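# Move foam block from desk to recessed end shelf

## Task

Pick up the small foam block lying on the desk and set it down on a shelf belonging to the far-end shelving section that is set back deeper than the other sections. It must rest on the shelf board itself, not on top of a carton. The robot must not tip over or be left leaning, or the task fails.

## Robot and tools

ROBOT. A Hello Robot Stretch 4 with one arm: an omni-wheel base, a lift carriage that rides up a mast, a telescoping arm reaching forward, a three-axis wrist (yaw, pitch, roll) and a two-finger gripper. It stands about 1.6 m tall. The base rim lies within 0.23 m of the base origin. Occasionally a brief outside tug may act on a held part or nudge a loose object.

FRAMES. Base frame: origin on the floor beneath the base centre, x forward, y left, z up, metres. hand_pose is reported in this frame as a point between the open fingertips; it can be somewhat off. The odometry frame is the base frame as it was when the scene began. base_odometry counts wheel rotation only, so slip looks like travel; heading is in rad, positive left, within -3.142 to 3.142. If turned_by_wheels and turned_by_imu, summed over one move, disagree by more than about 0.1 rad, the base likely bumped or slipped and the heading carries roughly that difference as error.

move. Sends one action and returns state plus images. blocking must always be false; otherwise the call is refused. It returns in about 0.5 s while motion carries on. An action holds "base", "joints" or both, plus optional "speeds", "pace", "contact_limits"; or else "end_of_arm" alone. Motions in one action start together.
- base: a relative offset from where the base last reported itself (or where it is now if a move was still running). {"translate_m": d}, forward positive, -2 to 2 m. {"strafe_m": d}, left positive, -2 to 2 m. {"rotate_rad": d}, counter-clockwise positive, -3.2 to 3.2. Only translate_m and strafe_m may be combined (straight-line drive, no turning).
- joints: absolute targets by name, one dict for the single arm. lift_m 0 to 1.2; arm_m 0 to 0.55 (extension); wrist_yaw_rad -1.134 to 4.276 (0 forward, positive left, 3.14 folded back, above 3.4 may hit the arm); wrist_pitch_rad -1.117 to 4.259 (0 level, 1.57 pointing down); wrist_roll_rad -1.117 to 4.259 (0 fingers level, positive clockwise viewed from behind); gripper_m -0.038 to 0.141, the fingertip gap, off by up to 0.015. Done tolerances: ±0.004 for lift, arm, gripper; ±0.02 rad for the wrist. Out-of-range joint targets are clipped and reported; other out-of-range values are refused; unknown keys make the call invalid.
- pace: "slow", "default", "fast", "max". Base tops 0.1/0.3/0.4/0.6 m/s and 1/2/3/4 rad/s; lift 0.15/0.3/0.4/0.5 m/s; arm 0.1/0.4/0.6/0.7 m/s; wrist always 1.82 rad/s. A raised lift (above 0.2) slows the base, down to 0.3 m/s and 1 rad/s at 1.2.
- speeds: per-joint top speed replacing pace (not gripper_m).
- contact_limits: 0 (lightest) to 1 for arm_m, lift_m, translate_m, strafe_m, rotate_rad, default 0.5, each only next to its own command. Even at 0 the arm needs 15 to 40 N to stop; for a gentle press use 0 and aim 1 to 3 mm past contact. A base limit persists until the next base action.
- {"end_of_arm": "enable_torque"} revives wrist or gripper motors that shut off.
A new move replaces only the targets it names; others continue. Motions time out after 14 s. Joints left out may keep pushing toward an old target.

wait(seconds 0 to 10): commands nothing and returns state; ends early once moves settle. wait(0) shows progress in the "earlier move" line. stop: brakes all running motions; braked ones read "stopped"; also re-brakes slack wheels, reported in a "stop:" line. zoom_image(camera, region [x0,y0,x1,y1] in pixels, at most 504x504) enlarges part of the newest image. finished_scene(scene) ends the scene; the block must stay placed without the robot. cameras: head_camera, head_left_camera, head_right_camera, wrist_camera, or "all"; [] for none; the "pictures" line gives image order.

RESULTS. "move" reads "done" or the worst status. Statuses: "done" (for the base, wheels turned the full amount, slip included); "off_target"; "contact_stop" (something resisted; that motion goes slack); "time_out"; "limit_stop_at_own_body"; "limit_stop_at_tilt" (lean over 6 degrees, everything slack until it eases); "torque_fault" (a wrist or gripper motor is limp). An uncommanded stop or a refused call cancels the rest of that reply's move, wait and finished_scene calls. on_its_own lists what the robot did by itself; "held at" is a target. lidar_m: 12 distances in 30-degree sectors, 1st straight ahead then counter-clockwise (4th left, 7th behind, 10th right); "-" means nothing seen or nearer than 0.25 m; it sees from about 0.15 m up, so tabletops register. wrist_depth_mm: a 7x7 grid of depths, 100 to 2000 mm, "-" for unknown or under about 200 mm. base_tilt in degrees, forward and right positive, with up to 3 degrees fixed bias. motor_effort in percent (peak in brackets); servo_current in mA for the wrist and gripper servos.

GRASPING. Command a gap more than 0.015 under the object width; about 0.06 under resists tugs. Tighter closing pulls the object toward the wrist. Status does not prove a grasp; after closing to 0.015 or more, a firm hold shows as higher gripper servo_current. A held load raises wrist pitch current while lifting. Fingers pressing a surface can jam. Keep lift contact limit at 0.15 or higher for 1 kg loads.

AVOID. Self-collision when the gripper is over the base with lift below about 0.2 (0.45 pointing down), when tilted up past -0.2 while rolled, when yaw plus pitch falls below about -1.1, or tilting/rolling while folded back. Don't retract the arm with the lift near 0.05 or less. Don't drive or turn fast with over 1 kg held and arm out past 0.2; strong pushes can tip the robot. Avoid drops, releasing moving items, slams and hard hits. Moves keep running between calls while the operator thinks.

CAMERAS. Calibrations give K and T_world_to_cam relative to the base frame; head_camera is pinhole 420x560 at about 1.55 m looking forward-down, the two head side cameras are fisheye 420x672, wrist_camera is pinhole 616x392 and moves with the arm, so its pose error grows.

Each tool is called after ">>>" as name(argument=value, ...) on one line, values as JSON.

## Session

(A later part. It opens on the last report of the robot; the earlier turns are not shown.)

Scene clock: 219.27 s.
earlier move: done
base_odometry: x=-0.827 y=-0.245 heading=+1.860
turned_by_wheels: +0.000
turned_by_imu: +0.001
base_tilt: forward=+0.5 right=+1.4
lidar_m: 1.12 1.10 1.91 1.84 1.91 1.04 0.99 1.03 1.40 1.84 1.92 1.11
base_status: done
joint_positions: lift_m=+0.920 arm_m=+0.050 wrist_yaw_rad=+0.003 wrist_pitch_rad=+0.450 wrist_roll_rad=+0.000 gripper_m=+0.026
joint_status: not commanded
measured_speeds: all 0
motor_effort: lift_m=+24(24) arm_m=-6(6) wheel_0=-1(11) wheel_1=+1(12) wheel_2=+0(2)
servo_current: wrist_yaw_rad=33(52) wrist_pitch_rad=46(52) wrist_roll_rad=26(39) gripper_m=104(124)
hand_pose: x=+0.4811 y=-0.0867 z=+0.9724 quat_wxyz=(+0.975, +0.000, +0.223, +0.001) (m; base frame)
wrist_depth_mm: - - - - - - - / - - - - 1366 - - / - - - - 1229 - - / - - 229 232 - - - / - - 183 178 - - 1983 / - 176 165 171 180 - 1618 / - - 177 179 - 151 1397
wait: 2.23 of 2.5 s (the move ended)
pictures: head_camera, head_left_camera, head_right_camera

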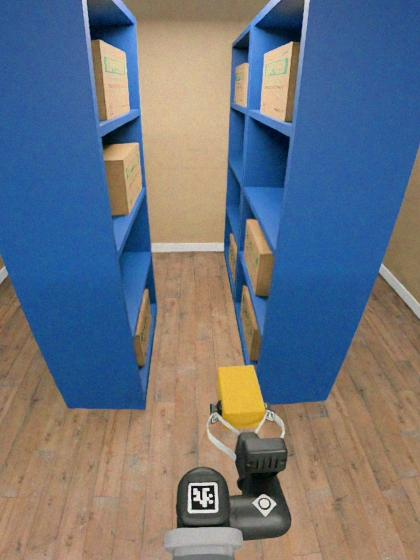

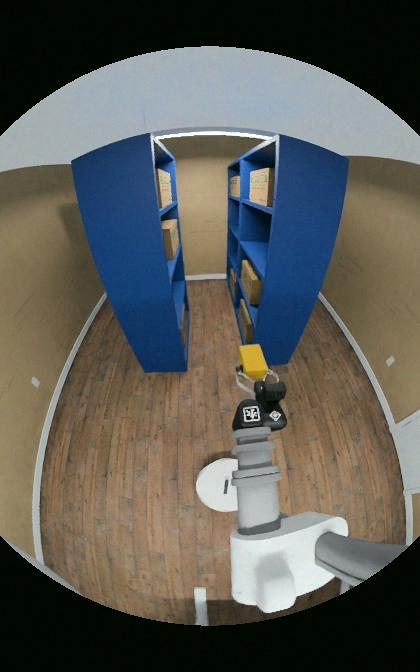

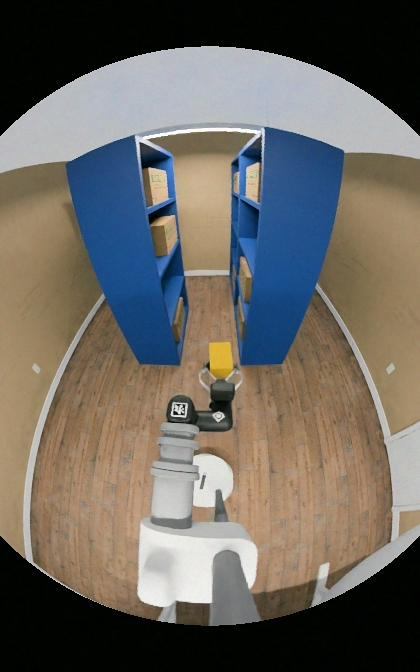

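>>> move(base={"rotate_rad": 0.035}, blocking=false, cameras=[])

>>> wait(seconds=0.6, cameras=[])

>>> move(base={"translate_m": 0.8}, blocking=false, cameras=[])

>>> wait(seconds=4, cameras=["head_camera", "head_left_camera"])

Scene clock: 274.13 s.
move: moving
base_odometry: x=-0.827 y=-0.245 heading=+1.894
turned_by_wheels: +0.035
turned_by_imu: +0.033
base_tilt: forward=+0.2 right=+1.5
lidar_m: 1.13 1.11 1.91 1.83 1.94 1.02 0.98 1.05 1.50 1.84 1.93 1.12
base_status: rotate_rad moving
joint_positions: lift_m=+0.920 arm_m=+0.050 wrist_yaw_rad=+0.003 wrist_pitch_rad=+0.450 wrist_roll_rad=+0.000 gripper_m=+0.026
joint_status: not commanded
measured_speeds: all 0
motor_effort: lift_m=+24(24) arm_m=-6(6) wheel_0=-2(5) wheel_1=-1(4) wheel_2=-1(6)
servo_current: wrist_yaw_rad=39(46) wrist_pitch_rad=33(52) wrist_roll_rad=26(33) gripper_m=117(124)
hand_pose: x=+0.4810 y=-0.0867 z=+0.9724 quat_wxyz=(+0.975, +0.000, +0.223, +0.001) (m; base frame)
wrist_depth_mm: - - - - 1863 - - / - - - - 1464 - - / - - - - 1255 - - / - - 229 231 1281 - - / - - 183 178 - - 1983 / - 176 165 171 181 - 1618 / 1255 - 145 179 - - 1366
pictures: none
No camera images: "cameras" was empty.

Scene clock: 274.47 s.
earlier move: done
base_odometry: x=-0.827 y=-0.245 heading=+1.894
turned_by_wheels: +0.000
turned_by_imu: +0.000
base_tilt: forward=+0.3 right=+1.4
lidar_m: 1.10 1.09 1.90 1.83 1.94 1.03 0.99 1.04 1.50 1.84 1.96 1.10
base_status: done
joint_positions: lift_m=+0.920 arm_m=+0.050 wrist_yaw_rad=+0.003 wrist_pitch_rad=+0.450 wrist_roll_rad=+0.000 gripper_m=+0.026
joint_status: not commanded
measured_speeds: all 0
motor_effort: lift_m=+24(24) arm_m=-6(6) wheel_0=-2(5) wheel_1=-2(4) wheel_2=-1(6)
servo_current: wrist_yaw_rad=39(46) wrist_pitch_rad=39(52) wrist_roll_rad=26(33) gripper_m=124(124)
hand_pose: x=+0.4810 y=-0.0867 z=+0.9724 quat_wxyz=(+0.975, +0.000, +0.223, +0.001) (m; base frame)
wrist_depth_mm: - - - - 1808 - - / - - - - 1464 - - / - - - - 1255 - - / - - 228 231 1281 - - / - - 183 177 - - 1983 / - 176 165 171 181 - 1576 / 1255 - 145 178 - - 1366
wait: 0.33 of 0.6 s (the move ended)
pictures: none
No camera images: "cameras" was empty.

Scene clock: 274.97 s.
move: moving
base_odometry: x=-0.837 y=-0.214 heading=+1.895
turned_by_wheels: +0.000
turned_by_imu: +0.000
base_tilt: forward=+0.2 right=+1.6
lidar_m: 1.10 1.07 1.90 1.83 1.94 1.06 1.01 1.05 1.56 1.84 1.95 1.08
base_status: translate_m moving
joint_positions: lift_m=+0.920 arm_m=+0.050 wrist_yaw_rad=+0.003 wrist_pitch_rad=+0.450 wrist_roll_rad=+0.000 gripper_m=+0.026
joint_status: not commanded
measured_speeds: translate_m=+0.122 strafe_m=+0.000 rotate_rad=+0.005 lift_m=+0.000 arm_m=+0.000 wrist_yaw_rad=+0.000 wrist_pitch_rad=+0.000 wrist_roll_rad=+0.000
motor_effort: lift_m=+24(24) arm_m=-6(6) wheel_0=+5(7) wheel_1=+3(6) wheel_2=-8(10)
servo_current: wrist_yaw_rad=46(46) wrist_pitch_rad=33(46) wrist_roll_rad=33(33) gripper_m=117(124)
hand_pose: x=+0.4810 y=-0.0867 z=+0.9724 quat_wxyz=(+0.975, +0.000, +0.223, +0.001) (m; base frame)
wrist_depth_mm: - - - - - - - / - - - - 1366 - - / - - - - 1205 - - / - - 228 231 1255 - - / - - 183 177 - - 1983 / - 176 165 171 180 - 1661 / - - 145 179 - - 1397
pictures: none
No camera images: "cameras" was empty.

Scene clock: 278.97 s.
earlier move: moving
base_odometry: x=-1.081 y=+0.514 heading=+1.895
turned_by_wheels: +0.000
turned_by_imu: -0.001
base_tilt: forward=+0.4 right=+1.4
lidar_m: 1.04 0.39 0.39 1.82 1.93 2.69 1.81 1.88 1.95 1.86 0.42 0.46
base_status: translate_m moving
joint_positions: lift_m=+0.920 arm_m=+0.050 wrist_yaw_rad=+0.003 wrist_pitch_rad=+0.450 wrist_roll_rad=+0.000 gripper_m=+0.026
joint_status: not commanded
measured_speeds: all 0
motor_effort: lift_m=+23(24) arm_m=-6(6) wheel_0=+1(7) wheel_1=+3(7) wheel_2=+1(10)
servo_current: wrist_yaw_rad=39(46) wrist_pitch_rad=33(65) wrist_roll_rad=20(33) gripper_m=124(124)
hand_pose: x=+0.4810 y=-0.0867 z=+0.9724 quat_wxyz=(+0.975, +0.000, +0.223, +0.001) (m; base frame)
wrist_depth_mm: - - - - 1661 - - / 564 - - - 1756 - - / 488 - - - 1025 - - / - - 258 232 842 723 654 / - - 182 178 809 585 564 / - 176 165 171 182 484 473 / - 931 145 179 891 496 500
wait: 4.00 s; no rest
pictures: head_camera, head_left_camera

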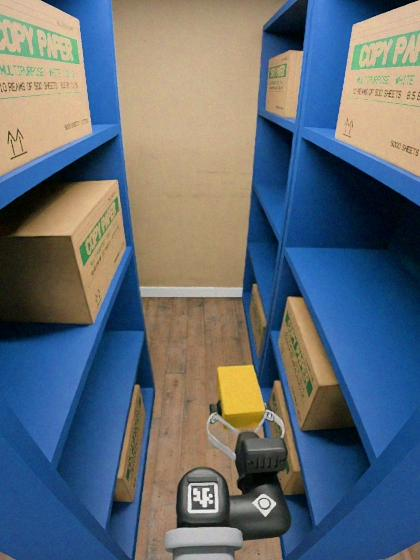

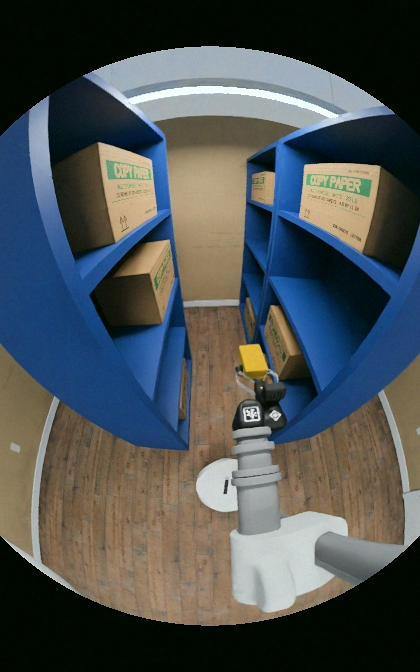

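>>> zoom_image(camera="head_camera", region=[220, 0, 420, 450])

Scaled by 1.120 from the camera's 420x560 image, which has a finer 1200x1600 frame.

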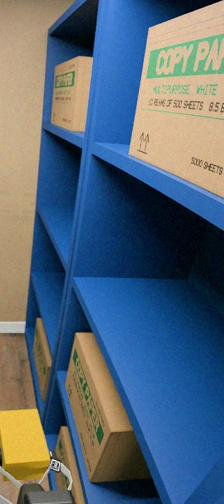

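>>> move(base={"translate_m": 0.25, "strafe_m": -0.022}, contact_limits={"translate_m": 0.2, "strafe_m": 0.2}, blocking=false, cameras=[])

>>> wait(seconds=2, cameras=["head_camera", "head_right_camera"])

"contact_limits": translate_m and strafe_m are given together and make one move, which takes one limit: state it under one of them only
Scene clock: 311.53 s.
earlier move: done
base_odometry: x=-1.081 y=+0.514 heading=+1.895
turned_by_wheels: +0.000
turned_by_imu: -0.001
base_tilt: forward=+0.5 right=+1.4
lidar_m: 1.03 0.37 0.40 1.82 1.93 2.71 1.82 1.89 1.94 1.86 0.41 0.44
base_status: done
joint_positions: lift_m=+0.920 arm_m=+0.050 wrist_yaw_rad=+0.003 wrist_pitch_rad=+0.450 wrist_roll_rad=+0.000 gripper_m=+0.026
joint_status: not commanded
measured_speeds: all 0
motor_effort: lift_m=+23(24) arm_m=-6(6) wheel_0=+1(7) wheel_1=+2(7) wheel_2=+1(10)
servo_current: wrist_yaw_rad=33(46) wrist_pitch_rad=39(65) wrist_roll_rad=26(33) gripper_m=117(124)
hand_pose: x=+0.4810 y=-0.0867 z=+0.9724 quat_wxyz=(+0.975, +0.000, +0.223, +0.001) (m; base frame)
wrist_depth_mm: - - - - 1661 - - / 569 759 - - 1708 - - / 492 - - - 1008 - - / - - 258 232 842 732 661 / - - 182 178 820 585 564 / - 176 165 171 182 488 469 / - 931 145 178 891 496 500
pictures: none

not run: a call was refused earlier in this reply.

>>> move(base={"translate_m": 0.25, "strafe_m": -0.022}, contact_limits={"translate_m": 0.2}, blocking=false, cameras=[])

>>> wait(seconds=2, cameras=["head_camera", "head_left_camera"])

Scene clock: 316.17 s.
move: moving
base_odometry: x=-1.089 y=+0.545 heading=+1.895
turned_by_wheels: +0.000
turned_by_imu: -0.001
base_tilt: forward=+0.4 right=+1.3
lidar_m: 1.02 0.36 0.36 1.82 1.92 2.65 1.88 1.92 1.92 1.86 0.39 0.43
base_status: translate_m moving; strafe_m moving
joint_positions: lift_m=+0.920 arm_m=+0.050 wrist_yaw_rad=+0.003 wrist_pitch_rad=+0.450 wrist_roll_rad=+0.000 gripper_m=+0.026
joint_status: not commanded
measured_speeds: translate_m=+0.124 strafe_m=-0.012 rotate_rad=+0.004 lift_m=+0.000 arm_m=+0.000 wrist_yaw_rad=+0.000 wrist_pitch_rad=+0.000 wrist_roll_rad=+0.000
motor_effort: lift_m=+23(23) arm_m=-6(6) wheel_0=+7(7) wheel_1=+6(6) wheel_2=-8(10)
servo_current: wrist_yaw_rad=39(39) wrist_pitch_rad=52(59) wrist_roll_rad=26(33) gripper_m=111(124)
contact_limits: translate_m 0.2
hand_pose: x=+0.4810 y=-0.0867 z=+0.9724 quat_wxyz=(+0.975, +0.000, +0.223, +0.001) (m; base frame)
wrist_depth_mm: - - - - 1661 - - / 585 - - - 960 - - / - - - - - - - / - - 243 231 820 715 - / - - 183 177 778 585 559 / - 176 165 171 182 492 452 / - 891 145 179 917 466 455
pictures: none
No camera images: "cameras" was empty.

Scene clock: 317.93 s.
earlier move: done
base_odometry: x=-1.140 y=+0.758 heading=+1.895
turned_by_wheels: +0.000
turned_by_imu: -0.001
base_tilt: forward=+0.4 right=+1.5
lidar_m: 1.27 0.39 0.29 0.28 1.94 2.71 2.41 2.14 1.94 0.26 0.30 0.42
base_status: done
joint_positions: lift_m=+0.920 arm_m=+0.050 wrist_yaw_rad=+0.003 wrist_pitch_rad=+0.450 wrist_roll_rad=+0.000 gripper_m=+0.026
joint_status: not commanded
measured_speeds: all 0
motor_effort: lift_m=+23(24) arm_m=-6(6) wheel_0=+1(8) wheel_1=+2(7) wheel_2=+2(10)
servo_current: wrist_yaw_rad=26(46) wrist_pitch_rad=39(59) wrist_roll_rad=33(33) gripper_m=130(130)
contact_limits: translate_m 0.2
hand_pose: x=+0.4810 y=-0.0867 z=+0.9724 quat_wxyz=(+0.975, +0.000, +0.223, +0.001) (m; base frame)
wrist_depth_mm: 574 1464 - - 1464 - - / 591 1618 - - 1537 - - / - 1708 - - 1576 - - / - 1808 226 232 788 - - / - 1808 176 178 732 580 535 / - 176 165 171 181 473 455 / - - 178 179 668 402 389
wait: 1.77 of 2 s (the move ended)
pictures: head_camera, head_left_camera

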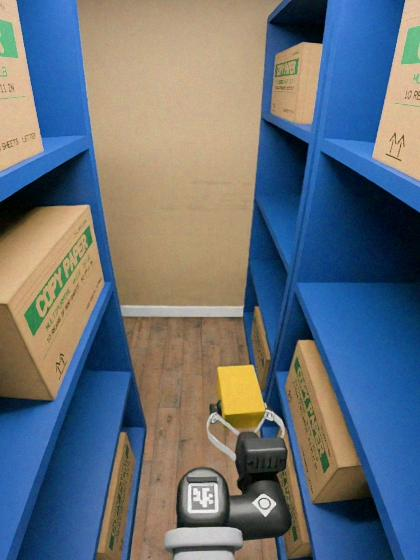

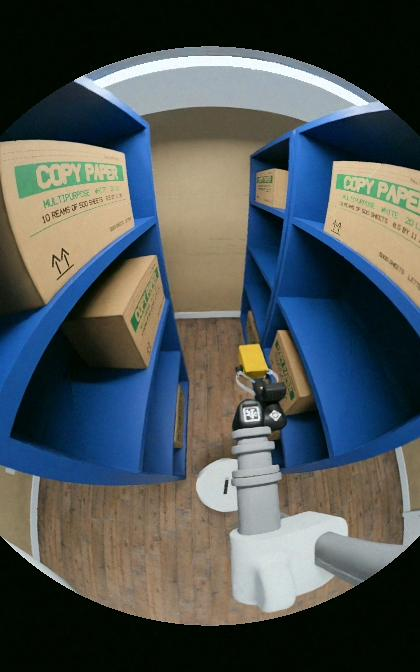

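>>> move(base={"translate_m": 0.65, "strafe_m": 0.008}, contact_limits={"translate_m": 0.2}, blocking=false, cameras=[])

>>> wait(seconds=3, cameras=["head_camera", "head_left_camera"])

Scene clock: 327.70 s.
move: moving
base_odometry: x=-1.151 y=+0.788 heading=+1.895
turned_by_wheels: +0.000
turned_by_imu: -0.001
base_tilt: forward=+0.3 right=+1.4
lidar_m: 1.26 0.39 0.28 0.28 1.93 2.69 2.89 2.19 1.92 0.27 0.29 0.42
base_status: translate_m moving; strafe_m moving
joint_positions: lift_m=+0.920 arm_m=+0.050 wrist_yaw_rad=+0.003 wrist_pitch_rad=+0.450 wrist_roll_rad=+0.000 gripper_m=+0.026
joint_status: not commanded
measured_speeds: translate_m=+0.123 strafe_m=+0.000 rotate_rad=-0.003 lift_m=+0.000 arm_m=+0.000 wrist_yaw_rad=+0.000 wrist_pitch_rad=+0.000 wrist_roll_rad=+0.000
motor_effort: lift_m=+23(23) arm_m=-6(6) wheel_0=+6(6) wheel_1=+5(7) wheel_2=-10(10)
servo_current: wrist_yaw_rad=33(46) wrist_pitch_rad=39(52) wrist_roll_rad=33(33) gripper_m=117(124)
contact_limits: translate_m 0.2
hand_pose: x=+0.4810 y=-0.0867 z=+0.9724 quat_wxyz=(+0.975, +0.000, +0.223, +0.001) (m; base frame)
wrist_depth_mm: 564 - - - 1430 - - / 564 1537 - - 1499 - - / - - - - 715 - - / - 1756 226 231 768 - - / - 1808 176 178 741 559 535 / - 177 165 171 181 466 452 / - 1336 178 179 707 402 392
pictures: none
No camera images: "cameras" was empty.

Scene clock: 330.70 s.
earlier move: moving
base_odometry: x=-1.355 y=+1.371 heading=+1.895
turned_by_wheels: +0.000
turned_by_imu: -0.001
base_tilt: forward=+0.4 right=+1.4
lidar_m: 1.22 0.39 0.28 0.25 0.29 0.41 3.56 0.43 0.28 0.28 0.31 0.45
base_status: translate_m moving; strafe_m moving
joint_positions: lift_m=+0.920 arm_m=+0.050 wrist_yaw_rad=+0.003 wrist_pitch_rad=+0.450 wrist_roll_rad=+0.000 gripper_m=+0.026
joint_status: not commanded
measured_speeds: all 0
motor_effort: lift_m=+23(24) arm_m=-6(6) wheel_0=+2(7) wheel_1=+0(7) wheel_2=+0(11)
servo_current: wrist_yaw_rad=33(46) wrist_pitch_rad=39(59) wrist_roll_rad=26(39) gripper_m=104(124)
contact_limits: translate_m 0.2
hand_pose: x=+0.4810 y=-0.0867 z=+0.9724 quat_wxyz=(+0.975, +0.000, +0.223, +0.001) (m; base frame)
wrist_depth_mm: - - - - - - - / - - - - - - - / - - - - - 484 445 / 1078 - 228 232 - - 347 / 1160 - 175 177 - - - / - 176 165 171 180 - - / 1255 1281 178 179 854 - -
wait: 3.00 s; no rest
pictures: head_camera, head_left_camera

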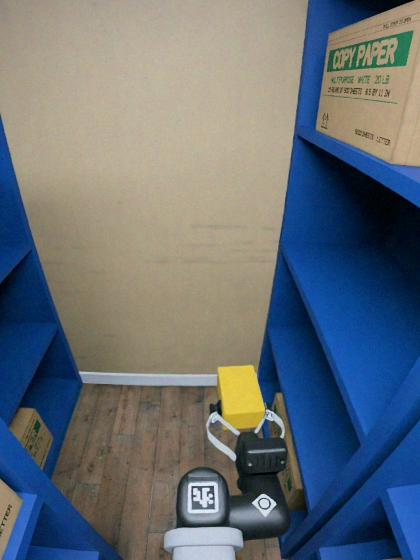

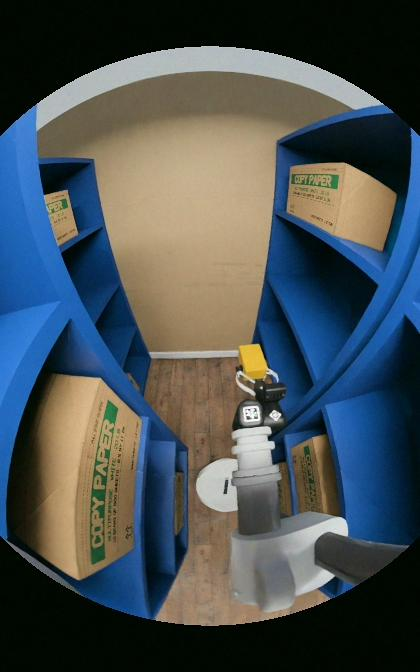

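>>> move(base={"translate_m": 0.55}, contact_limits={"translate_m": 0.2}, blocking=false, cameras=[])

>>> wait(seconds=4, cameras=["head_camera"])

>>> move(base={"rotate_rad": 1.57}, contact_limits={"rotate_rad": 0.2}, blocking=false, cameras=[])

>>> wait(seconds=3, cameras=["head_camera", "wrist_camera", "head_left_camera"])

Scene clock: 358.13 s.
earlier move: done
move: moving
base_odometry: x=-1.366 y=+1.402 heading=+1.895
turned_by_wheels: +0.000
turned_by_imu: -0.001
base_tilt: forward=+0.4 right=+1.3
lidar_m: 1.20 0.39 0.27 0.26 0.28 0.39 3.63 0.42 0.29 0.28 0.31 0.44
base_status: translate_m moving
joint_positions: lift_m=+0.920 arm_m=+0.050 wrist_yaw_rad=+0.003 wrist_pitch_rad=+0.450 wrist_roll_rad=+0.000 gripper_m=+0.026
joint_status: not commanded
measured_speeds: translate_m=+0.124 strafe_m=+0.001 rotate_rad=+0.005 lift_m=+0.000 arm_m=+0.000 wrist_yaw_rad=+0.000 wrist_pitch_rad=+0.000 wrist_roll_rad=+0.000
motor_effort: lift_m=+23(23) arm_m=-6(6) wheel_0=+4(7) wheel_1=+3(7) wheel_2=-7(9)
servo_current: wrist_yaw_rad=39(39) wrist_pitch_rad=39(52) wrist_roll_rad=33(33) gripper_m=117(117)
contact_limits: translate_m 0.2
hand_pose: x=+0.4810 y=-0.0867 z=+0.9724 quat_wxyz=(+0.975, +0.000, +0.223, +0.001) (m; base frame)
wrist_depth_mm: - - - - - - - / - - - - - - - / - - - - - 477 445 / - - 226 232 - - 340 / 1160 - 175 177 - - - / 1205 176 165 171 181 - - / 1255 1281 178 179 - - -
pictures: none
No camera images: "cameras" was empty.

Scene clock: 361.03 s.
earlier move: done
base_odometry: x=-1.531 y=+1.892 heading=+1.895
turned_by_wheels: +0.000
turned_by_imu: -0.001
base_tilt: forward=+0.4 right=+1.4
lidar_m: 0.56 0.72 0.72 0.70 0.33 0.41 1.15 0.44 0.31 0.28 0.31 0.45
base_status: done
joint_positions: lift_m=+0.920 arm_m=+0.050 wrist_yaw_rad=+0.003 wrist_pitch_rad=+0.450 wrist_roll_rad=+0.000 gripper_m=+0.026
joint_status: not commanded
measured_speeds: all 0
motor_effort: lift_m=+23(24) arm_m=-6(6) wheel_0=+1(7) wheel_1=+0(7) wheel_2=+0(10)
servo_current: wrist_yaw_rad=39(46) wrist_pitch_rad=52(59) wrist_roll_rad=26(39) gripper_m=124(124)
contact_limits: translate_m 0.2
hand_pose: x=+0.4810 y=-0.0867 z=+0.9724 quat_wxyz=(+0.975, +0.000, +0.223, +0.001) (m; base frame)
wrist_depth_mm: 384 379 379 377 377 375 362 / 407 404 404 402 399 399 359 / 439 436 433 433 430 427 373 / 462 466 244 232 459 455 357 / - - 175 178 - 452 439 / - 176 165 171 181 480 484 / - - - 179 - 530 530
wait: 2.90 of 4 s (the move ended)
pictures: head_camera

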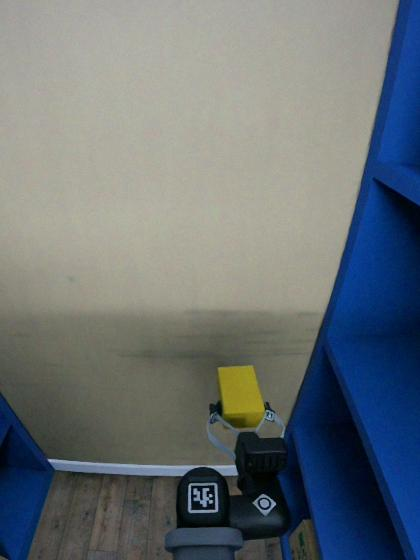

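Scene clock: 361.53 s.
move: moving
base_odometry: x=-1.531 y=+1.892 heading=+2.136
turned_by_wheels: +0.240
turned_by_imu: +0.236
base_tilt: forward=+0.4 right=+1.5
lidar_m: 0.68 0.82 0.70 0.50 0.36 0.53 0.68 0.37 0.31 0.28 0.33 0.64
base_status: rotate_rad moving
joint_positions: lift_m=+0.920 arm_m=+0.050 wrist_yaw_rad=+0.003 wrist_pitch_rad=+0.450 wrist_roll_rad=+0.000 gripper_m=+0.026
joint_status: not commanded
measured_speeds: translate_m=-0.002 strafe_m=+0.000 rotate_rad=+0.906 lift_m=+0.000 arm_m=+0.000 wrist_yaw_rad=+0.000 wrist_pitch_rad=+0.000 wrist_roll_rad=+0.000
motor_effort: lift_m=+23(24) arm_m=-6(6) wheel_0=-7(8) wheel_1=-6(7) wheel_2=-8(8)
servo_current: wrist_yaw_rad=39(39) wrist_pitch_rad=33(52) wrist_roll_rad=26(33) gripper_m=111(124)
contact_limits: rotate_rad 0.2
hand_pose: x=+0.4810 y=-0.0867 z=+0.9724 quat_wxyz=(+0.975, +0.000, +0.223, +0.001) (m; base frame)
wrist_depth_mm: 436 410 394 375 359 342 332 / 462 442 421 402 382 364 349 / - 466 452 427 407 387 373 / - - 228 233 439 415 394 / - - 175 177 459 445 427 / - 176 165 172 180 469 459 / - - - 178 - - -
pictures: none
No camera images: "cameras" was empty.

Scene clock: 363.20 s.
earlier move: done
base_odometry: x=-1.531 y=+1.892 heading=-2.818
turned_by_wheels: +1.329
turned_by_imu: +1.312
base_tilt: forward=+0.3 right=+1.4
lidar_m: 0.70 0.33 0.36 1.09 0.45 0.34 0.29 0.34 0.46 0.67 0.72 0.74
base_status: done
joint_positions: lift_m=+0.920 arm_m=+0.050 wrist_yaw_rad=+0.003 wrist_pitch_rad=+0.450 wrist_roll_rad=+0.000 gripper_m=+0.026
joint_status: not commanded
measured_speeds: all 0
motor_effort: lift_m=+23(24) arm_m=-6(6) wheel_0=-3(9) wheel_1=-2(8) wheel_2=-2(9)
servo_current: wrist_yaw_rad=39(46) wrist_pitch_rad=46(59) wrist_roll_rad=26(33) gripper_m=104(124)
contact_limits: rotate_rad 0.2
hand_pose: x=+0.4810 y=-0.0867 z=+0.9724 quat_wxyz=(+0.975, +0.000, +0.223, +0.001) (m; base frame)
wrist_depth_mm: 410 496 - - - - - / 430 496 - - - - - / 449 459 462 462 459 462 - / 473 512 227 231 - 1008 - / 473 - 175 177 - 1008 - / 452 176 165 171 181 - 798 / 452 699 178 179 699 683 715
wait: 1.67 of 3 s (the move ended)
pictures: head_camera, head_left_camera, wrist_camera
camera_calibration:
wrist_camera: T_world_to_cam=[[-0.0215649, -0.997965, 0.0600022, -0.157229], [-0.454917, -0.0436484, -0.889464, 1.13299], [0.890273, -0.0464772, -0.45305, 0.237928], [0, 0, 0, 1]] pos_world=[0.300206, -0.0963972, 1.12498]

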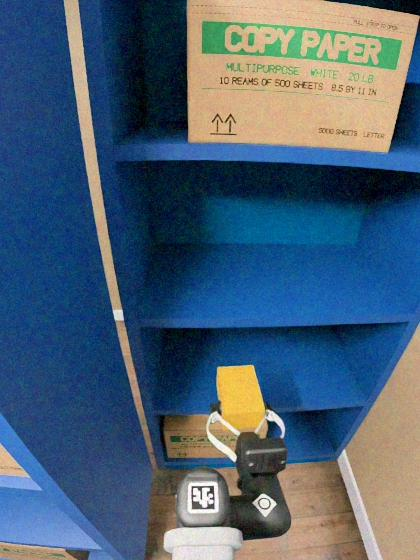

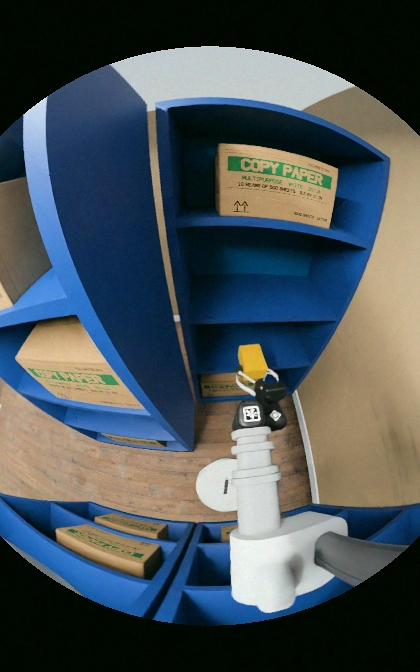

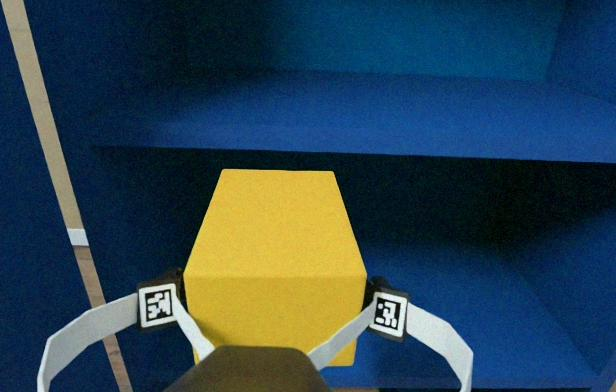

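>>> move(joints={"lift_m": 1.01}, blocking=false, cameras=[])

>>> wait(seconds=0.5, cameras=[])

>>> move(joints={"arm_m": 0.41}, contact_limits={"arm_m": 0.1}, blocking=false, cameras=[])

>>> wait(seconds=1.6, cameras=["head_camera", "wrist_camera"])

Scene clock: 388.37 s.
move: moving
base_odometry: x=-1.531 y=+1.892 heading=-2.818
turned_by_wheels: +0.000
turned_by_imu: -0.001
base_tilt: forward=+0.3 right=+1.4
lidar_m: 0.53 0.33 0.39 1.08 0.45 0.34 0.31 0.35 0.44 0.67 0.72 0.75
base_status: not commanded
joint_positions: lift_m=+0.959 arm_m=+0.050 wrist_yaw_rad=+0.003 wrist_pitch_rad=+0.450 wrist_roll_rad=+0.000 gripper_m=+0.026
joint_status: lift_m moving
measured_speeds: translate_m=+0.000 strafe_m=+0.000 rotate_rad=+0.000 lift_m=+0.149 arm_m=+0.000 wrist_yaw_rad=+0.000 wrist_pitch_rad=+0.000 wrist_roll_rad=+0.000
motor_effort: lift_m=+26(27) arm_m=-6(6) wheel_0=-3(3) wheel_1=-2(2) wheel_2=-2(2)
servo_current: wrist_yaw_rad=39(46) wrist_pitch_rad=39(59) wrist_roll_rad=20(33) gripper_m=117(124)
contact_limits: rotate_rad 0.2
hand_pose: x=+0.4810 y=-0.0867 z=+1.0116 quat_wxyz=(+0.975, +0.000, +0.223, +0.001) (m; base frame)
wrist_depth_mm: 413 492 - - - - - / 427 500 - - - - 854 / 449 - - - - - - / 469 508 227 232 - - - / 473 - 175 177 - - - / 452 177 165 171 181 - - / 452 - 178 179 732 691 741
pictures: none
No camera images: "cameras" was empty.

Scene clock: 388.87 s.
earlier move: moving
base_odometry: x=-1.531 y=+1.892 heading=-2.818
turned_by_wheels: +0.000
turned_by_imu: +0.000
base_tilt: forward=+0.4 right=+1.3
lidar_m: 0.51 0.35 0.37 1.12 0.45 0.34 0.32 0.34 0.45 0.67 0.72 0.74
base_status: not commanded
joint_positions: lift_m=+1.009 arm_m=+0.050 wrist_yaw_rad=+0.003 wrist_pitch_rad=+0.450 wrist_roll_rad=+0.000 gripper_m=+0.026
joint_status: lift_m moving
measured_speeds: translate_m=+0.000 strafe_m=+0.000 rotate_rad=+0.000 lift_m=+0.030 arm_m=+0.000 wrist_yaw_rad=+0.000 wrist_pitch_rad=+0.000 wrist_roll_rad=+0.000
motor_effort: lift_m=+23(27) arm_m=-6(6) wheel_0=-3(3) wheel_1=-2(2) wheel_2=-2(2)
servo_current: wrist_yaw_rad=26(52) wrist_pitch_rad=46(59) wrist_roll_rad=26(33) gripper_m=117(124)
contact_limits: rotate_rad 0.2
hand_pose: x=+0.4810 y=-0.0867 z=+1.0613 quat_wxyz=(+0.975, +0.000, +0.223, +0.001) (m; base frame)
wrist_depth_mm: 410 496 - - - - - / 430 496 - - - - 866 / 449 504 - - - - - / 469 - 227 232 - - - / 473 - 175 177 - 1078 - / 452 177 165 171 181 976 - / 452 - 178 179 768 750 809
wait: 0.50 s; no rest
pictures: none
No camera images: "cameras" was empty.

Scene clock: 389.37 s.
move: moving
base_odometry: x=-1.531 y=+1.892 heading=-2.818
turned_by_wheels: +0.000
turned_by_imu: +0.000
base_tilt: forward=+0.3 right=+1.5
lidar_m: 0.59 0.35 0.38 1.10 0.45 0.32 0.31 0.35 0.45 0.68 0.71 0.74
base_status: not commanded
joint_positions: lift_m=+1.010 arm_m=+0.102 wrist_yaw_rad=+0.003 wrist_pitch_rad=+0.450 wrist_roll_rad=+0.000 gripper_m=+0.026
joint_status: lift_m moving; arm_m moving
measured_speeds: translate_m=+0.000 strafe_m=+0.000 rotate_rad=+0.000 lift_m=+0.000 arm_m=+0.198 wrist_yaw_rad=+0.000 wrist_pitch_rad=+0.000 wrist_roll_rad=+0.000
motor_effort: lift_m=+24(26) arm_m=+9(9) wheel_0=-3(3) wheel_1=-2(2) wheel_2=-2(2)
servo_current: wrist_yaw_rad=33(46) wrist_pitch_rad=59(59) wrist_roll_rad=33(33) gripper_m=117(124)
contact_limits: arm_m 0.1; rotate_rad 0.2
hand_pose: x=+0.5331 y=-0.0867 z=+1.0624 quat_wxyz=(+0.975, +0.000, +0.223, +0.001) (m; base frame)
wrist_depth_mm: 402 508 778 778 778 788 788 / 407 517 - - - - 842 / 415 521 - - - - - / 442 459 229 232 - - - / 462 530 175 178 - - - / 484 179 165 171 181 960 - / 462 - 178 179 778 750 -
pictures: none
No camera images: "cameras" was empty.

Scene clock: 390.97 s.
earlier move: moving
base_odometry: x=-1.531 y=+1.892 heading=-2.818
turned_by_wheels: +0.000
turned_by_imu: +0.000
base_tilt: forward=+0.2 right=+1.4
lidar_m: 0.69 0.32 0.39 1.12 0.47 0.34 0.32 0.35 0.43 0.67 0.70 0.75
base_status: not commanded
joint_positions: lift_m=+1.010 arm_m=+0.410 wrist_yaw_rad=+0.003 wrist_pitch_rad=+0.450 wrist_roll_rad=+0.000 gripper_m=+0.026
joint_status: lift_m moving; arm_m moving
measured_speeds: all 0
motor_effort: lift_m=+25(27) arm_m=+6(9) wheel_0=-3(3) wheel_1=-2(2) wheel_2=-2(3)
servo_current: wrist_yaw_rad=39(46) wrist_pitch_rad=39(59) wrist_roll_rad=33(33) gripper_m=117(124)
contact_limits: arm_m 0.1; rotate_rad 0.2
hand_pose: x=+0.8406 y=-0.0867 z=+1.0624 quat_wxyz=(+0.975, +0.000, +0.223, +0.001) (m; base frame)
wrist_depth_mm: 389 488 488 488 488 484 488 / 377 517 525 521 521 521 521 / 399 544 559 559 564 559 559 / 384 439 229 232 442 - - / 349 362 183 178 377 382 387 / 290 181 165 171 182 309 310 / 243 248 178 179 256 242 267
wait: 1.60 s; no rest
pictures: head_camera, wrist_camera
camera_calibration:
wrist_camera: T_world_to_cam=[[-0.0215647, -0.997965, 0.0600021, -0.154871], [-0.454917, -0.0436484, -0.889464, 1.37656], [0.890273, -0.046477, -0.45305, -0.0414434], [0, 0, 0, 1]] pos_world=[0.659776, -0.0963971, 1.21492]

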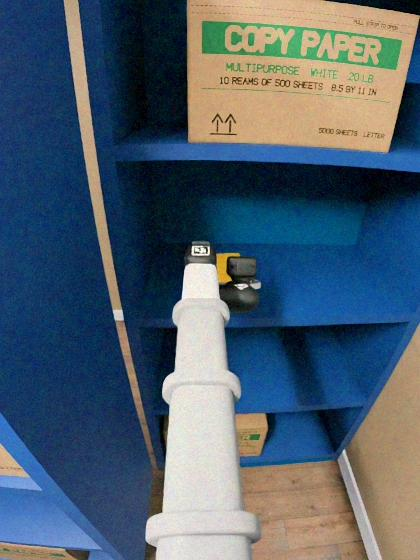

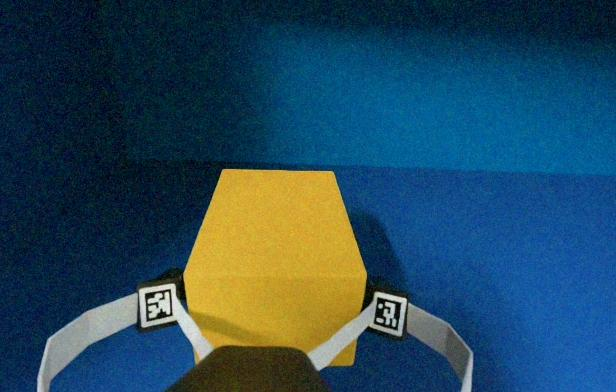

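>>> move(joints={"lift_m": 0.972}, contact_limits={"lift_m": 0.1}, pace="slow", blocking=false, cameras=[])

>>> wait(seconds=0.6, cameras=["wrist_camera"])

>>> zoom_image(camera="wrist_camera", region=[140, 230, 420, 392])

Scene clock: 406.77 s.
earlier move: done
move: moving
base_odometry: x=-1.531 y=+1.892 heading=-2.818
turned_by_wheels: +0.000
turned_by_imu: -0.001
base_tilt: forward=+0.4 right=+1.6
lidar_m: 0.69 0.32 0.38 1.08 0.45 0.32 0.31 0.35 0.41 0.68 0.72 0.72
base_status: not commanded
joint_positions: lift_m=+0.985 arm_m=+0.410 wrist_yaw_rad=+0.003 wrist_pitch_rad=+0.450 wrist_roll_rad=+0.000 gripper_m=+0.026
joint_status: lift_m moving; the others done
measured_speeds: translate_m=+0.000 strafe_m=+0.000 rotate_rad=+0.000 lift_m=-0.076 arm_m=+0.000 wrist_yaw_rad=+0.000 wrist_pitch_rad=+0.000 wrist_roll_rad=+0.000
motor_effort: lift_m=+13(23) arm_m=+6(6) wheel_0=-3(3) wheel_1=-2(2) wheel_2=-2(2)
servo_current: wrist_yaw_rad=39(46) wrist_pitch_rad=52(52) wrist_roll_rad=26(33) gripper_m=117(117)
contact_limits: arm_m 0.1; lift_m 0.1; rotate_rad 0.2
hand_pose: x=+0.8406 y=-0.0867 z=+1.0382 quat_wxyz=(+0.975, +0.000, +0.223, +0.001) (m; base frame)
wrist_depth_mm: 392 488 484 488 488 488 492 / 379 512 521 517 525 521 521 / 402 544 554 554 564 564 564 / 382 402 243 231 418 427 433 / 322 327 183 178 340 345 347 / 263 180 165 171 183 279 279 / 220 225 177 179 232 218 242
pictures: none
No camera images: "cameras" was empty.

Scene clock: 407.37 s.
earlier move: moving
base_odometry: x=-1.531 y=+1.892 heading=-2.818
turned_by_wheels: +0.000
turned_by_imu: +0.000
base_tilt: forward=+0.2 right=+1.3
lidar_m: 0.69 0.34 0.40 1.10 0.45 0.34 0.29 0.33 0.44 0.68 0.71 0.72
base_status: not commanded
joint_positions: lift_m=+0.972 arm_m=+0.410 wrist_yaw_rad=+0.003 wrist_pitch_rad=+0.450 wrist_roll_rad=+0.000 gripper_m=+0.026
joint_status: lift_m moving; the others done
measured_speeds: all 0
motor_effort: lift_m=+13(23) arm_m=+6(6) wheel_0=-3(3) wheel_1=-2(2) wheel_2=-2(2)
servo_current: wrist_yaw_rad=39(46) wrist_pitch_rad=39(52) wrist_roll_rad=26(33) gripper_m=117(124)
contact_limits: arm_m 0.1; lift_m 0.1; rotate_rad 0.2
hand_pose: x=+0.8406 y=-0.0867 z=+1.0252 quat_wxyz=(+0.975, +0.000, +0.223, +0.001) (m; base frame)
wrist_depth_mm: 389 488 488 488 488 488 492 / 377 512 521 521 521 521 521 / 399 539 554 559 549 549 554 / 364 387 259 233 407 413 421 / 296 298 183 177 312 315 320 / 240 182 166 171 183 256 257 / 198 206 178 179 212 202 223
wait: 0.60 s; no rest
pictures: wrist_camera
camera_calibration:
wrist_camera: T_world_to_cam=[[-0.0215648, -0.997965, 0.0600021, -0.152643], [-0.454917, -0.0436483, -0.889464, 1.34354], [0.890273, -0.0464771, -0.45305, -0.0582625], [0, 0, 0, 1]] pos_world=[0.659778, -0.0963972, 1.1778]

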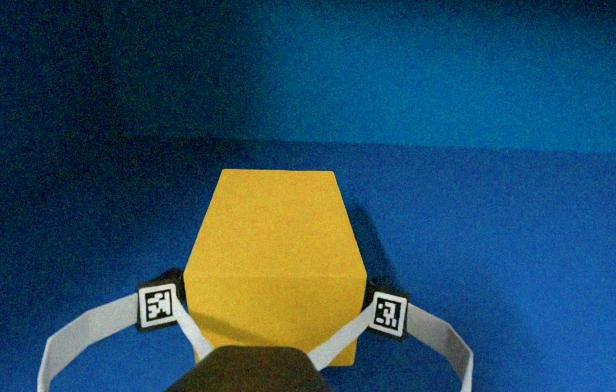

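Scaled by 1.800.

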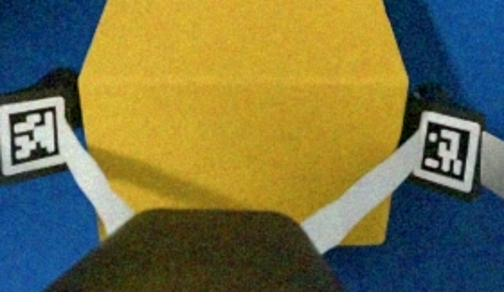

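>>> move(joints={"lift_m": 0.964}, contact_limits={"lift_m": 0.2}, pace="slow", blocking=false, cameras=[])

>>> wait(seconds=0.5, cameras=["wrist_camera"])

Scene clock: 418.53 s.
earlier move: done
move: moving
base_odometry: x=-1.531 y=+1.892 heading=-2.818
turned_by_wheels: +0.000
turned_by_imu: -0.001
base_tilt: forward=+0.4 right=+1.4
lidar_m: 0.69 0.34 0.36 1.09 0.43 0.35 0.32 0.34 0.44 0.67 0.71 0.76
base_status: not commanded
joint_positions: lift_m=+0.964 arm_m=+0.410 wrist_yaw_rad=+0.003 wrist_pitch_rad=+0.450 wrist_roll_rad=+0.000 gripper_m=+0.026
joint_status: lift_m moving
measured_speeds: all 0
motor_effort: lift_m=+14(15) arm_m=+6(6) wheel_0=-3(3) wheel_1=-2(2) wheel_2=-2(2)
servo_current: wrist_yaw_rad=33(46) wrist_pitch_rad=46(59) wrist_roll_rad=33(33) gripper_m=117(124)
contact_limits: arm_m 0.1; lift_m 0.2; rotate_rad 0.2
hand_pose: x=+0.8406 y=-0.0867 z=+1.0172 quat_wxyz=(+0.975, +0.000, +0.223, +0.001) (m; base frame)
wrist_depth_mm: 389 488 492 492 488 488 492 / 375 508 525 521 521 521 517 / 399 504 544 544 549 549 554 / 362 368 258 233 389 397 402 / 283 287 183 177 300 303 306 / 230 181 165 171 183 245 247 / 195 198 178 179 204 192 212
pictures: none
No camera images: "cameras" was empty.

Scene clock: 418.73 s.
earlier move: done
base_odometry: x=-1.531 y=+1.892 heading=-2.818
turned_by_wheels: +0.000
turned_by_imu: +0.000
base_tilt: forward=+0.3 right=+1.4
lidar_m: 0.69 0.34 0.38 1.10 0.46 0.33 0.31 0.35 0.42 0.67 0.71 0.73
base_status: not commanded
joint_positions: lift_m=+0.964 arm_m=+0.410 wrist_yaw_rad=+0.003 wrist_pitch_rad=+0.450 wrist_roll_rad=+0.000 gripper_m=+0.026
joint_status: all done
measured_speeds: all 0
motor_effort: lift_m=+14(15) arm_m=+6(6) wheel_0=-3(3) wheel_1=-2(2) wheel_2=-2(2)
servo_current: wrist_yaw_rad=46(46) wrist_pitch_rad=33(59) wrist_roll_rad=26(33) gripper_m=124(124)
contact_limits: arm_m 0.1; lift_m 0.2; rotate_rad 0.2
hand_pose: x=+0.8406 y=-0.0867 z=+1.0172 quat_wxyz=(+0.975, +0.000, +0.223, +0.001) (m; base frame)
wrist_depth_mm: 392 488 492 488 488 484 496 / 377 512 521 521 521 525 517 / 399 504 539 549 554 554 549 / 359 370 259 234 392 399 402 / 281 286 182 177 300 303 306 / 231 181 165 171 183 245 246 / 195 197 178 179 204 192 212
wait: 0.20 of 0.5 s (the move ended)
pictures: wrist_camera
camera_calibration:
wrist_camera: T_world_to_cam=[[-0.0215647, -0.997965, 0.0600021, -0.152162], [-0.454917, -0.0436483, -0.889464, 1.33641], [0.890273, -0.046477, -0.45305, -0.0618952], [0, 0, 0, 1]] pos_world=[0.659779, -0.0963971, 1.16978]

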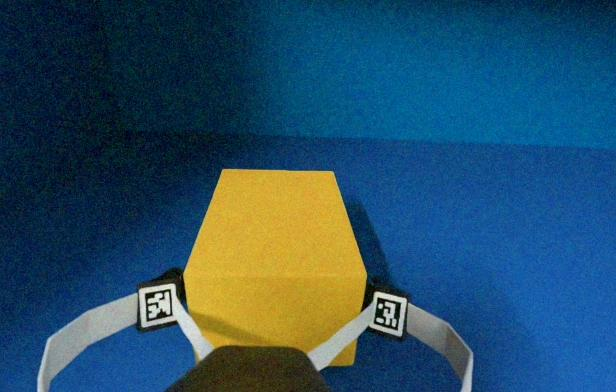

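>>> move(joints={"lift_m": 0.957}, contact_limits={"lift_m": 0.25}, pace="slow", blocking=false, cameras=[])

>>> wait(seconds=0.5, cameras=["wrist_camera"])

Scene clock: 425.37 s.
move: moving
base_odometry: x=-1.531 y=+1.892 heading=-2.818
turned_by_wheels: +0.000
turned_by_imu: -0.001
base_tilt: forward=+0.3 right=+1.4
lidar_m: 0.70 0.34 0.41 1.06 0.44 0.33 0.31 0.34 0.45 0.65 0.69 0.73
base_status: not commanded
joint_positions: lift_m=+0.957 arm_m=+0.410 wrist_yaw_rad=+0.003 wrist_pitch_rad=+0.450 wrist_roll_rad=+0.000 gripper_m=+0.026
joint_status: lift_m moving
measured_speeds: all 0
motor_effort: lift_m=+12(15) arm_m=+6(6) wheel_0=-3(3) wheel_1=-2(2) wheel_2=-2(2)
servo_current: wrist_yaw_rad=33(39) wrist_pitch_rad=46(52) wrist_roll_rad=20(26) gripper_m=117(130)
contact_limits: arm_m 0.1; lift_m 0.25; rotate_rad 0.2
hand_pose: x=+0.8406 y=-0.0867 z=+1.0102 quat_wxyz=(+0.975, +0.000, +0.223, +0.001) (m; base frame)
wrist_depth_mm: 389 488 492 492 488 488 492 / 377 517 521 521 521 521 521 / 399 462 544 544 549 544 554 / 347 357 258 231 377 382 387 / 270 276 182 177 289 291 296 / 222 180 165 171 183 236 236 / 185 189 177 179 195 190 204
pictures: none
No camera images: "cameras" was empty.

Scene clock: 425.53 s.
earlier move: done
base_odometry: x=-1.531 y=+1.892 heading=-2.818
turned_by_wheels: +0.000
turned_by_imu: +0.000
base_tilt: forward=+0.3 right=+1.3
lidar_m: 0.68 0.32 0.38 1.10 0.46 0.32 0.31 0.34 0.43 0.67 0.70 0.73
base_status: not commanded
joint_positions: lift_m=+0.957 arm_m=+0.410 wrist_yaw_rad=+0.003 wrist_pitch_rad=+0.450 wrist_roll_rad=+0.000 gripper_m=+0.026
joint_status: all done
measured_speeds: all 0
motor_effort: lift_m=+13(15) arm_m=+6(6) wheel_0=-3(3) wheel_1=-2(2) wheel_2=-2(2)
servo_current: wrist_yaw_rad=39(39) wrist_pitch_rad=46(52) wrist_roll_rad=26(26) gripper_m=117(130)
contact_limits: arm_m 0.1; lift_m 0.25; rotate_rad 0.2
hand_pose: x=+0.8406 y=-0.0867 z=+1.0102 quat_wxyz=(+0.975, +0.000, +0.223, +0.001) (m; base frame)
wrist_depth_mm: 389 488 484 488 492 484 492 / 377 517 521 525 525 521 521 / 399 459 539 544 544 539 549 / 347 355 258 231 375 382 387 / 270 276 182 178 287 291 294 / 222 180 165 171 183 236 237 / 185 189 178 179 196 190 204
wait: 0.17 of 0.5 s (the move ended)
pictures: wrist_camera
camera_calibration:
wrist_camera: T_world_to_cam=[[-0.0215646, -0.997965, 0.0600022, -0.151744], [-0.454917, -0.0436485, -0.889464, 1.33021], [0.890273, -0.0464769, -0.45305, -0.0650578], [0, 0, 0, 1]] pos_world=[0.65978, -0.0963971, 1.1628]

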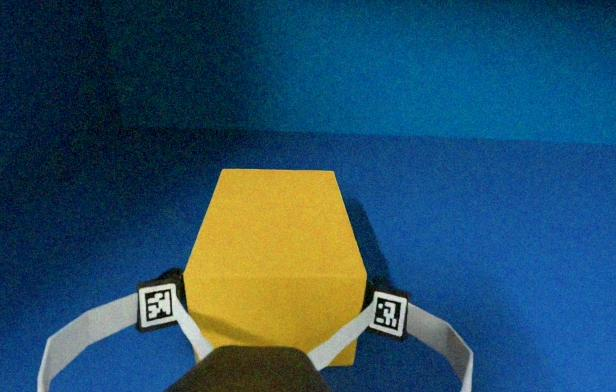

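>>> move(joints={"lift_m": 0.95}, contact_limits={"lift_m": 0.25}, pace="slow", blocking=false, cameras=[])

>>> wait(seconds=0.5, cameras=["wrist_camera"])

>>> zoom_image(camera="wrist_camera", region=[140, 150, 420, 392])

Scene clock: 442.87 s.
move: moving
base_odometry: x=-1.531 y=+1.892 heading=-2.818
turned_by_wheels: +0.000
turned_by_imu: -0.001
base_tilt: forward=+0.2 right=+1.4
lidar_m: 0.70 0.33 0.37 1.08 0.45 0.32 0.30 0.35 0.43 0.68 0.72 0.75
base_status: not commanded
joint_positions: lift_m=+0.951 arm_m=+0.410 wrist_yaw_rad=+0.003 wrist_pitch_rad=+0.450 wrist_roll_rad=+0.000 gripper_m=+0.026
joint_status: lift_m moving
measured_speeds: all 0
motor_effort: lift_m=+12(15) arm_m=+6(6) wheel_0=-3(3) wheel_1=-2(3) wheel_2=-2(2)
servo_current: wrist_yaw_rad=39(39) wrist_pitch_rad=33(46) wrist_roll_rad=26(33) gripper_m=117(124)
contact_limits: arm_m 0.1; lift_m 0.25; rotate_rad 0.2
hand_pose: x=+0.8406 y=-0.0867 z=+1.0034 quat_wxyz=(+0.975, +0.000, +0.223, +0.001) (m; base frame)
wrist_depth_mm: 392 488 488 492 492 492 492 / 379 512 521 517 521 521 517 / 402 504 544 544 544 554 549 / 347 357 259 230 375 387 392 / 270 274 182 175 287 291 296 / 220 180 166 172 182 234 235 / 183 186 178 179 193 188 202
pictures: none
No camera images: "cameras" was empty.

Scene clock: 443.03 s.
earlier move: done
base_odometry: x=-1.531 y=+1.892 heading=-2.818
turned_by_wheels: +0.000
turned_by_imu: +0.000
base_tilt: forward=+0.4 right=+1.5
lidar_m: 0.69 0.35 0.38 1.11 0.46 0.33 0.31 0.35 0.43 0.67 0.71 0.76
base_status: not commanded
joint_positions: lift_m=+0.951 arm_m=+0.410 wrist_yaw_rad=+0.003 wrist_pitch_rad=+0.450 wrist_roll_rad=+0.000 gripper_m=+0.026
joint_status: all done
measured_speeds: all 0
motor_effort: lift_m=+12(15) arm_m=+6(6) wheel_0=-3(3) wheel_1=-2(3) wheel_2=-2(2)
servo_current: wrist_yaw_rad=33(39) wrist_pitch_rad=39(46) wrist_roll_rad=26(33) gripper_m=111(124)
contact_limits: arm_m 0.1; lift_m 0.25; rotate_rad 0.2
hand_pose: x=+0.8406 y=-0.0867 z=+1.0034 quat_wxyz=(+0.975, +0.000, +0.223, +0.001) (m; base frame)
wrist_depth_mm: 392 484 488 488 484 488 496 / 377 512 521 521 521 521 521 / 399 508 544 539 539 544 549 / 349 357 259 231 377 389 392 / 268 274 182 175 289 290 294 / 219 180 166 172 181 234 235 / 182 186 178 179 193 189 202
wait: 0.17 of 0.5 s (the move ended)
pictures: wrist_camera
camera_calibration:
wrist_camera: T_world_to_cam=[[-0.0215646, -0.997965, 0.0600022, -0.151332], [-0.454917, -0.0436484, -0.889464, 1.3241], [0.890273, -0.0464769, -0.45305, -0.0681684], [0, 0, 0, 1]] pos_world=[0.659781, -0.0963971, 1.15594]

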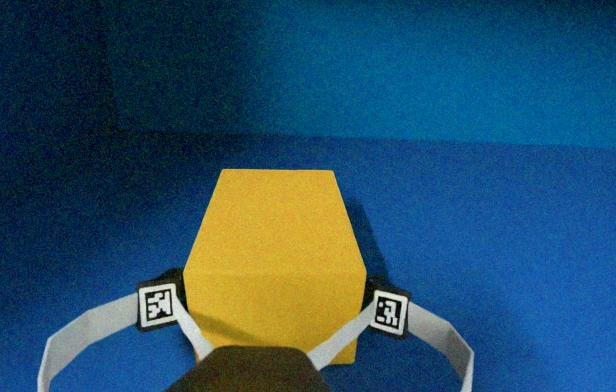

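Scaled by 1.800.

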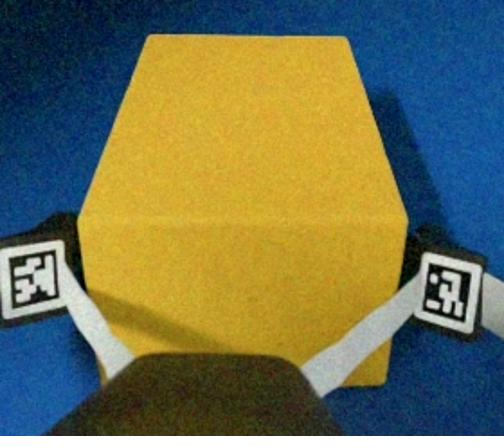

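>>> move(joints={"gripper_m": 0.125}, blocking=false, cameras=[])

>>> wait(seconds=1.6, cameras=["wrist_camera"])

Scene clock: 454.47 s.
move: moving
base_odometry: x=-1.531 y=+1.892 heading=-2.818
turned_by_wheels: +0.000
turned_by_imu: -0.001
base_tilt: forward=+0.4 right=+1.5
lidar_m: 0.69 0.34 0.36 1.07 0.45 0.34 0.30 0.36 0.44 0.65 0.72 0.74
base_status: not commanded
joint_positions: lift_m=+0.951 arm_m=+0.410 wrist_yaw_rad=+0.003 wrist_pitch_rad=+0.450 wrist_roll_rad=+0.000 gripper_m=+0.046
joint_status: gripper_m moving
measured_speeds: all 0
motor_effort: lift_m=+12(12) arm_m=+6(6) wheel_0=-3(3) wheel_1=-2(2) wheel_2=-2(2)
servo_current: wrist_yaw_rad=33(46) wrist_pitch_rad=52(65) wrist_roll_rad=26(33) gripper_m=65(111)
contact_limits: arm_m 0.1; lift_m 0.25; rotate_rad 0.2
hand_pose: x=+0.8406 y=-0.0867 z=+1.0034 quat_wxyz=(+0.975, +0.000, +0.223, +0.001) (m; base frame)
wrist_depth_mm: 379 488 488 488 492 492 496 / 399 512 517 525 521 525 521 / 407 521 539 544 554 549 554 / 353 364 266 234 382 389 399 / 273 277 177 178 290 293 297 / 221 186 172 176 186 236 237 / 185 187 184 185 195 190 203
pictures: none
No camera images: "cameras" was empty.

Scene clock: 455.83 s.
earlier move: done
base_odometry: x=-1.531 y=+1.892 heading=-2.818
turned_by_wheels: +0.000
turned_by_imu: +0.000
base_tilt: forward=+0.4 right=+1.3
lidar_m: 0.69 0.35 0.38 1.07 0.47 0.34 0.30 0.35 0.44 0.67 0.71 0.74
base_status: not commanded
joint_positions: lift_m=+0.951 arm_m=+0.410 wrist_yaw_rad=+0.003 wrist_pitch_rad=+0.448 wrist_roll_rad=+0.000 gripper_m=+0.125
joint_status: all done
measured_speeds: all 0
motor_effort: lift_m=+12(12) arm_m=+6(6) wheel_0=-3(3) wheel_1=-2(3) wheel_2=-3(3)
servo_current: wrist_yaw_rad=33(46) wrist_pitch_rad=46(65) wrist_roll_rad=26(39) gripper_m=46(111)
contact_limits: arm_m 0.1; lift_m 0.25; rotate_rad 0.2
hand_pose: x=+0.8409 y=-0.0867 z=+1.0039 quat_wxyz=(+0.975, +0.000, +0.222, +0.001) (m; base frame)
wrist_depth_mm: 379 488 488 492 488 492 496 / 404 512 521 521 530 525 521 / 410 521 544 549 549 554 549 / 364 370 334 243 394 402 407 / 278 285 191 187 297 301 304 / 225 211 188 191 220 240 242 / 195 185 198 204 198 200 207
wait: 1.37 of 1.6 s (the move ended)
pictures: wrist_camera
camera_calibration:
wrist_camera: T_world_to_cam=[[-0.0216888, -0.997966, 0.0599514, -0.151202], [-0.453071, -0.0436432, -0.890405, 1.32409], [0.891211, -0.0464741, -0.451203, -0.070798], [0, 0, 0, 1]] pos_world=[0.659724, -0.0963973, 1.1561]

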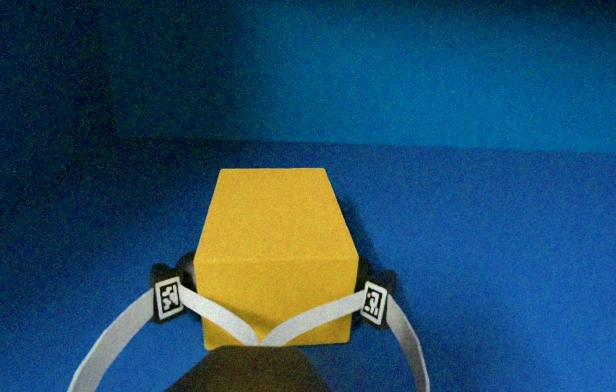

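>>> move(joints={"gripper_m": 0.141}, blocking=false, cameras=[])

>>> wait(seconds=0.7, cameras=["wrist_camera"])

Scene clock: 463.77 s.
move: moving
base_odometry: x=-1.531 y=+1.892 heading=-2.818
turned_by_wheels: +0.000
turned_by_imu: -0.001
base_tilt: forward=+0.3 right=+1.2
lidar_m: 0.70 0.34 0.41 1.13 0.46 0.36 0.31 0.34 0.41 0.68 0.72 0.74
base_status: not commanded
joint_positions: lift_m=+0.951 arm_m=+0.410 wrist_yaw_rad=+0.003 wrist_pitch_rad=+0.448 wrist_roll_rad=+0.000 gripper_m=+0.137
joint_status: gripper_m moving
measured_speeds: all 0
motor_effort: lift_m=+12(12) arm_m=+6(6) wheel_0=-3(3) wheel_1=-2(3) wheel_2=-2(2)
servo_current: wrist_yaw_rad=39(46) wrist_pitch_rad=46(52) wrist_roll_rad=26(33) gripper_m=59(78)
contact_limits: arm_m 0.1; lift_m 0.25; rotate_rad 0.2
hand_pose: x=+0.8409 y=-0.0867 z=+1.0039 quat_wxyz=(+0.975, +0.000, +0.222, +0.001) (m; base frame)
wrist_depth_mm: 379 488 488 492 492 492 496 / 402 512 521 525 521 521 525 / 407 521 549 554 554 554 554 / 364 375 334 244 397 402 407 / 279 283 192 187 298 301 304 / 225 211 187 191 220 241 242 / 194 185 198 204 198 200 208
pictures: none
No camera images: "cameras" was empty.

Scene clock: 464.30 s.
earlier move: done
base_odometry: x=-1.531 y=+1.892 heading=-2.818
turned_by_wheels: +0.000
turned_by_imu: +0.000
base_tilt: forward=+0.4 right=+1.4
lidar_m: 0.70 0.34 0.41 1.09 0.45 0.34 0.30 0.35 0.44 0.67 0.72 0.74
base_status: not commanded
joint_positions: lift_m=+0.951 arm_m=+0.410 wrist_yaw_rad=+0.003 wrist_pitch_rad=+0.448 wrist_roll_rad=+0.000 gripper_m=+0.141
joint_status: all done
measured_speeds: all 0
motor_effort: lift_m=+12(12) arm_m=+6(6) wheel_0=-3(3) wheel_1=-2(3) wheel_2=-2(2)
servo_current: wrist_yaw_rad=26(46) wrist_pitch_rad=39(52) wrist_roll_rad=26(33) gripper_m=46(78)
contact_limits: arm_m 0.1; lift_m 0.25; rotate_rad 0.2
hand_pose: x=+0.8409 y=-0.0867 z=+1.0039 quat_wxyz=(+0.975, +0.000, +0.222, +0.001) (m; base frame)
wrist_depth_mm: 379 488 488 492 488 492 496 / 402 512 521 521 525 525 525 / 404 517 549 554 554 549 554 / 364 375 336 244 397 402 407 / 279 283 192 187 298 301 306 / 225 211 187 191 220 240 242 / 195 184 198 204 198 200 207
wait: 0.53 of 0.7 s (the move ended)
pictures: wrist_camera
camera_calibration:
wrist_camera: T_world_to_cam=[[-0.0216886, -0.997966, 0.0599515, -0.151203], [-0.453071, -0.0436434, -0.890405, 1.32409], [0.891211, -0.046474, -0.451203, -0.0707979], [0, 0, 0, 1]] pos_world=[0.659724, -0.0963973, 1.1561]

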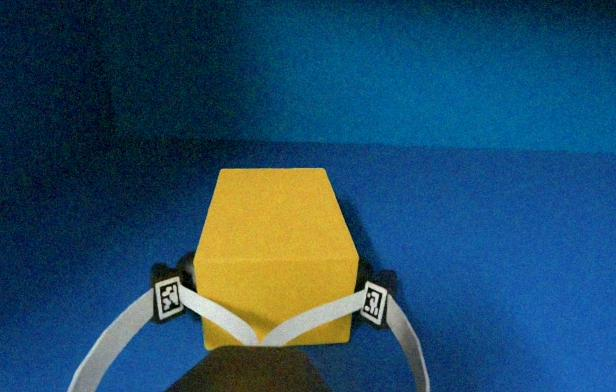

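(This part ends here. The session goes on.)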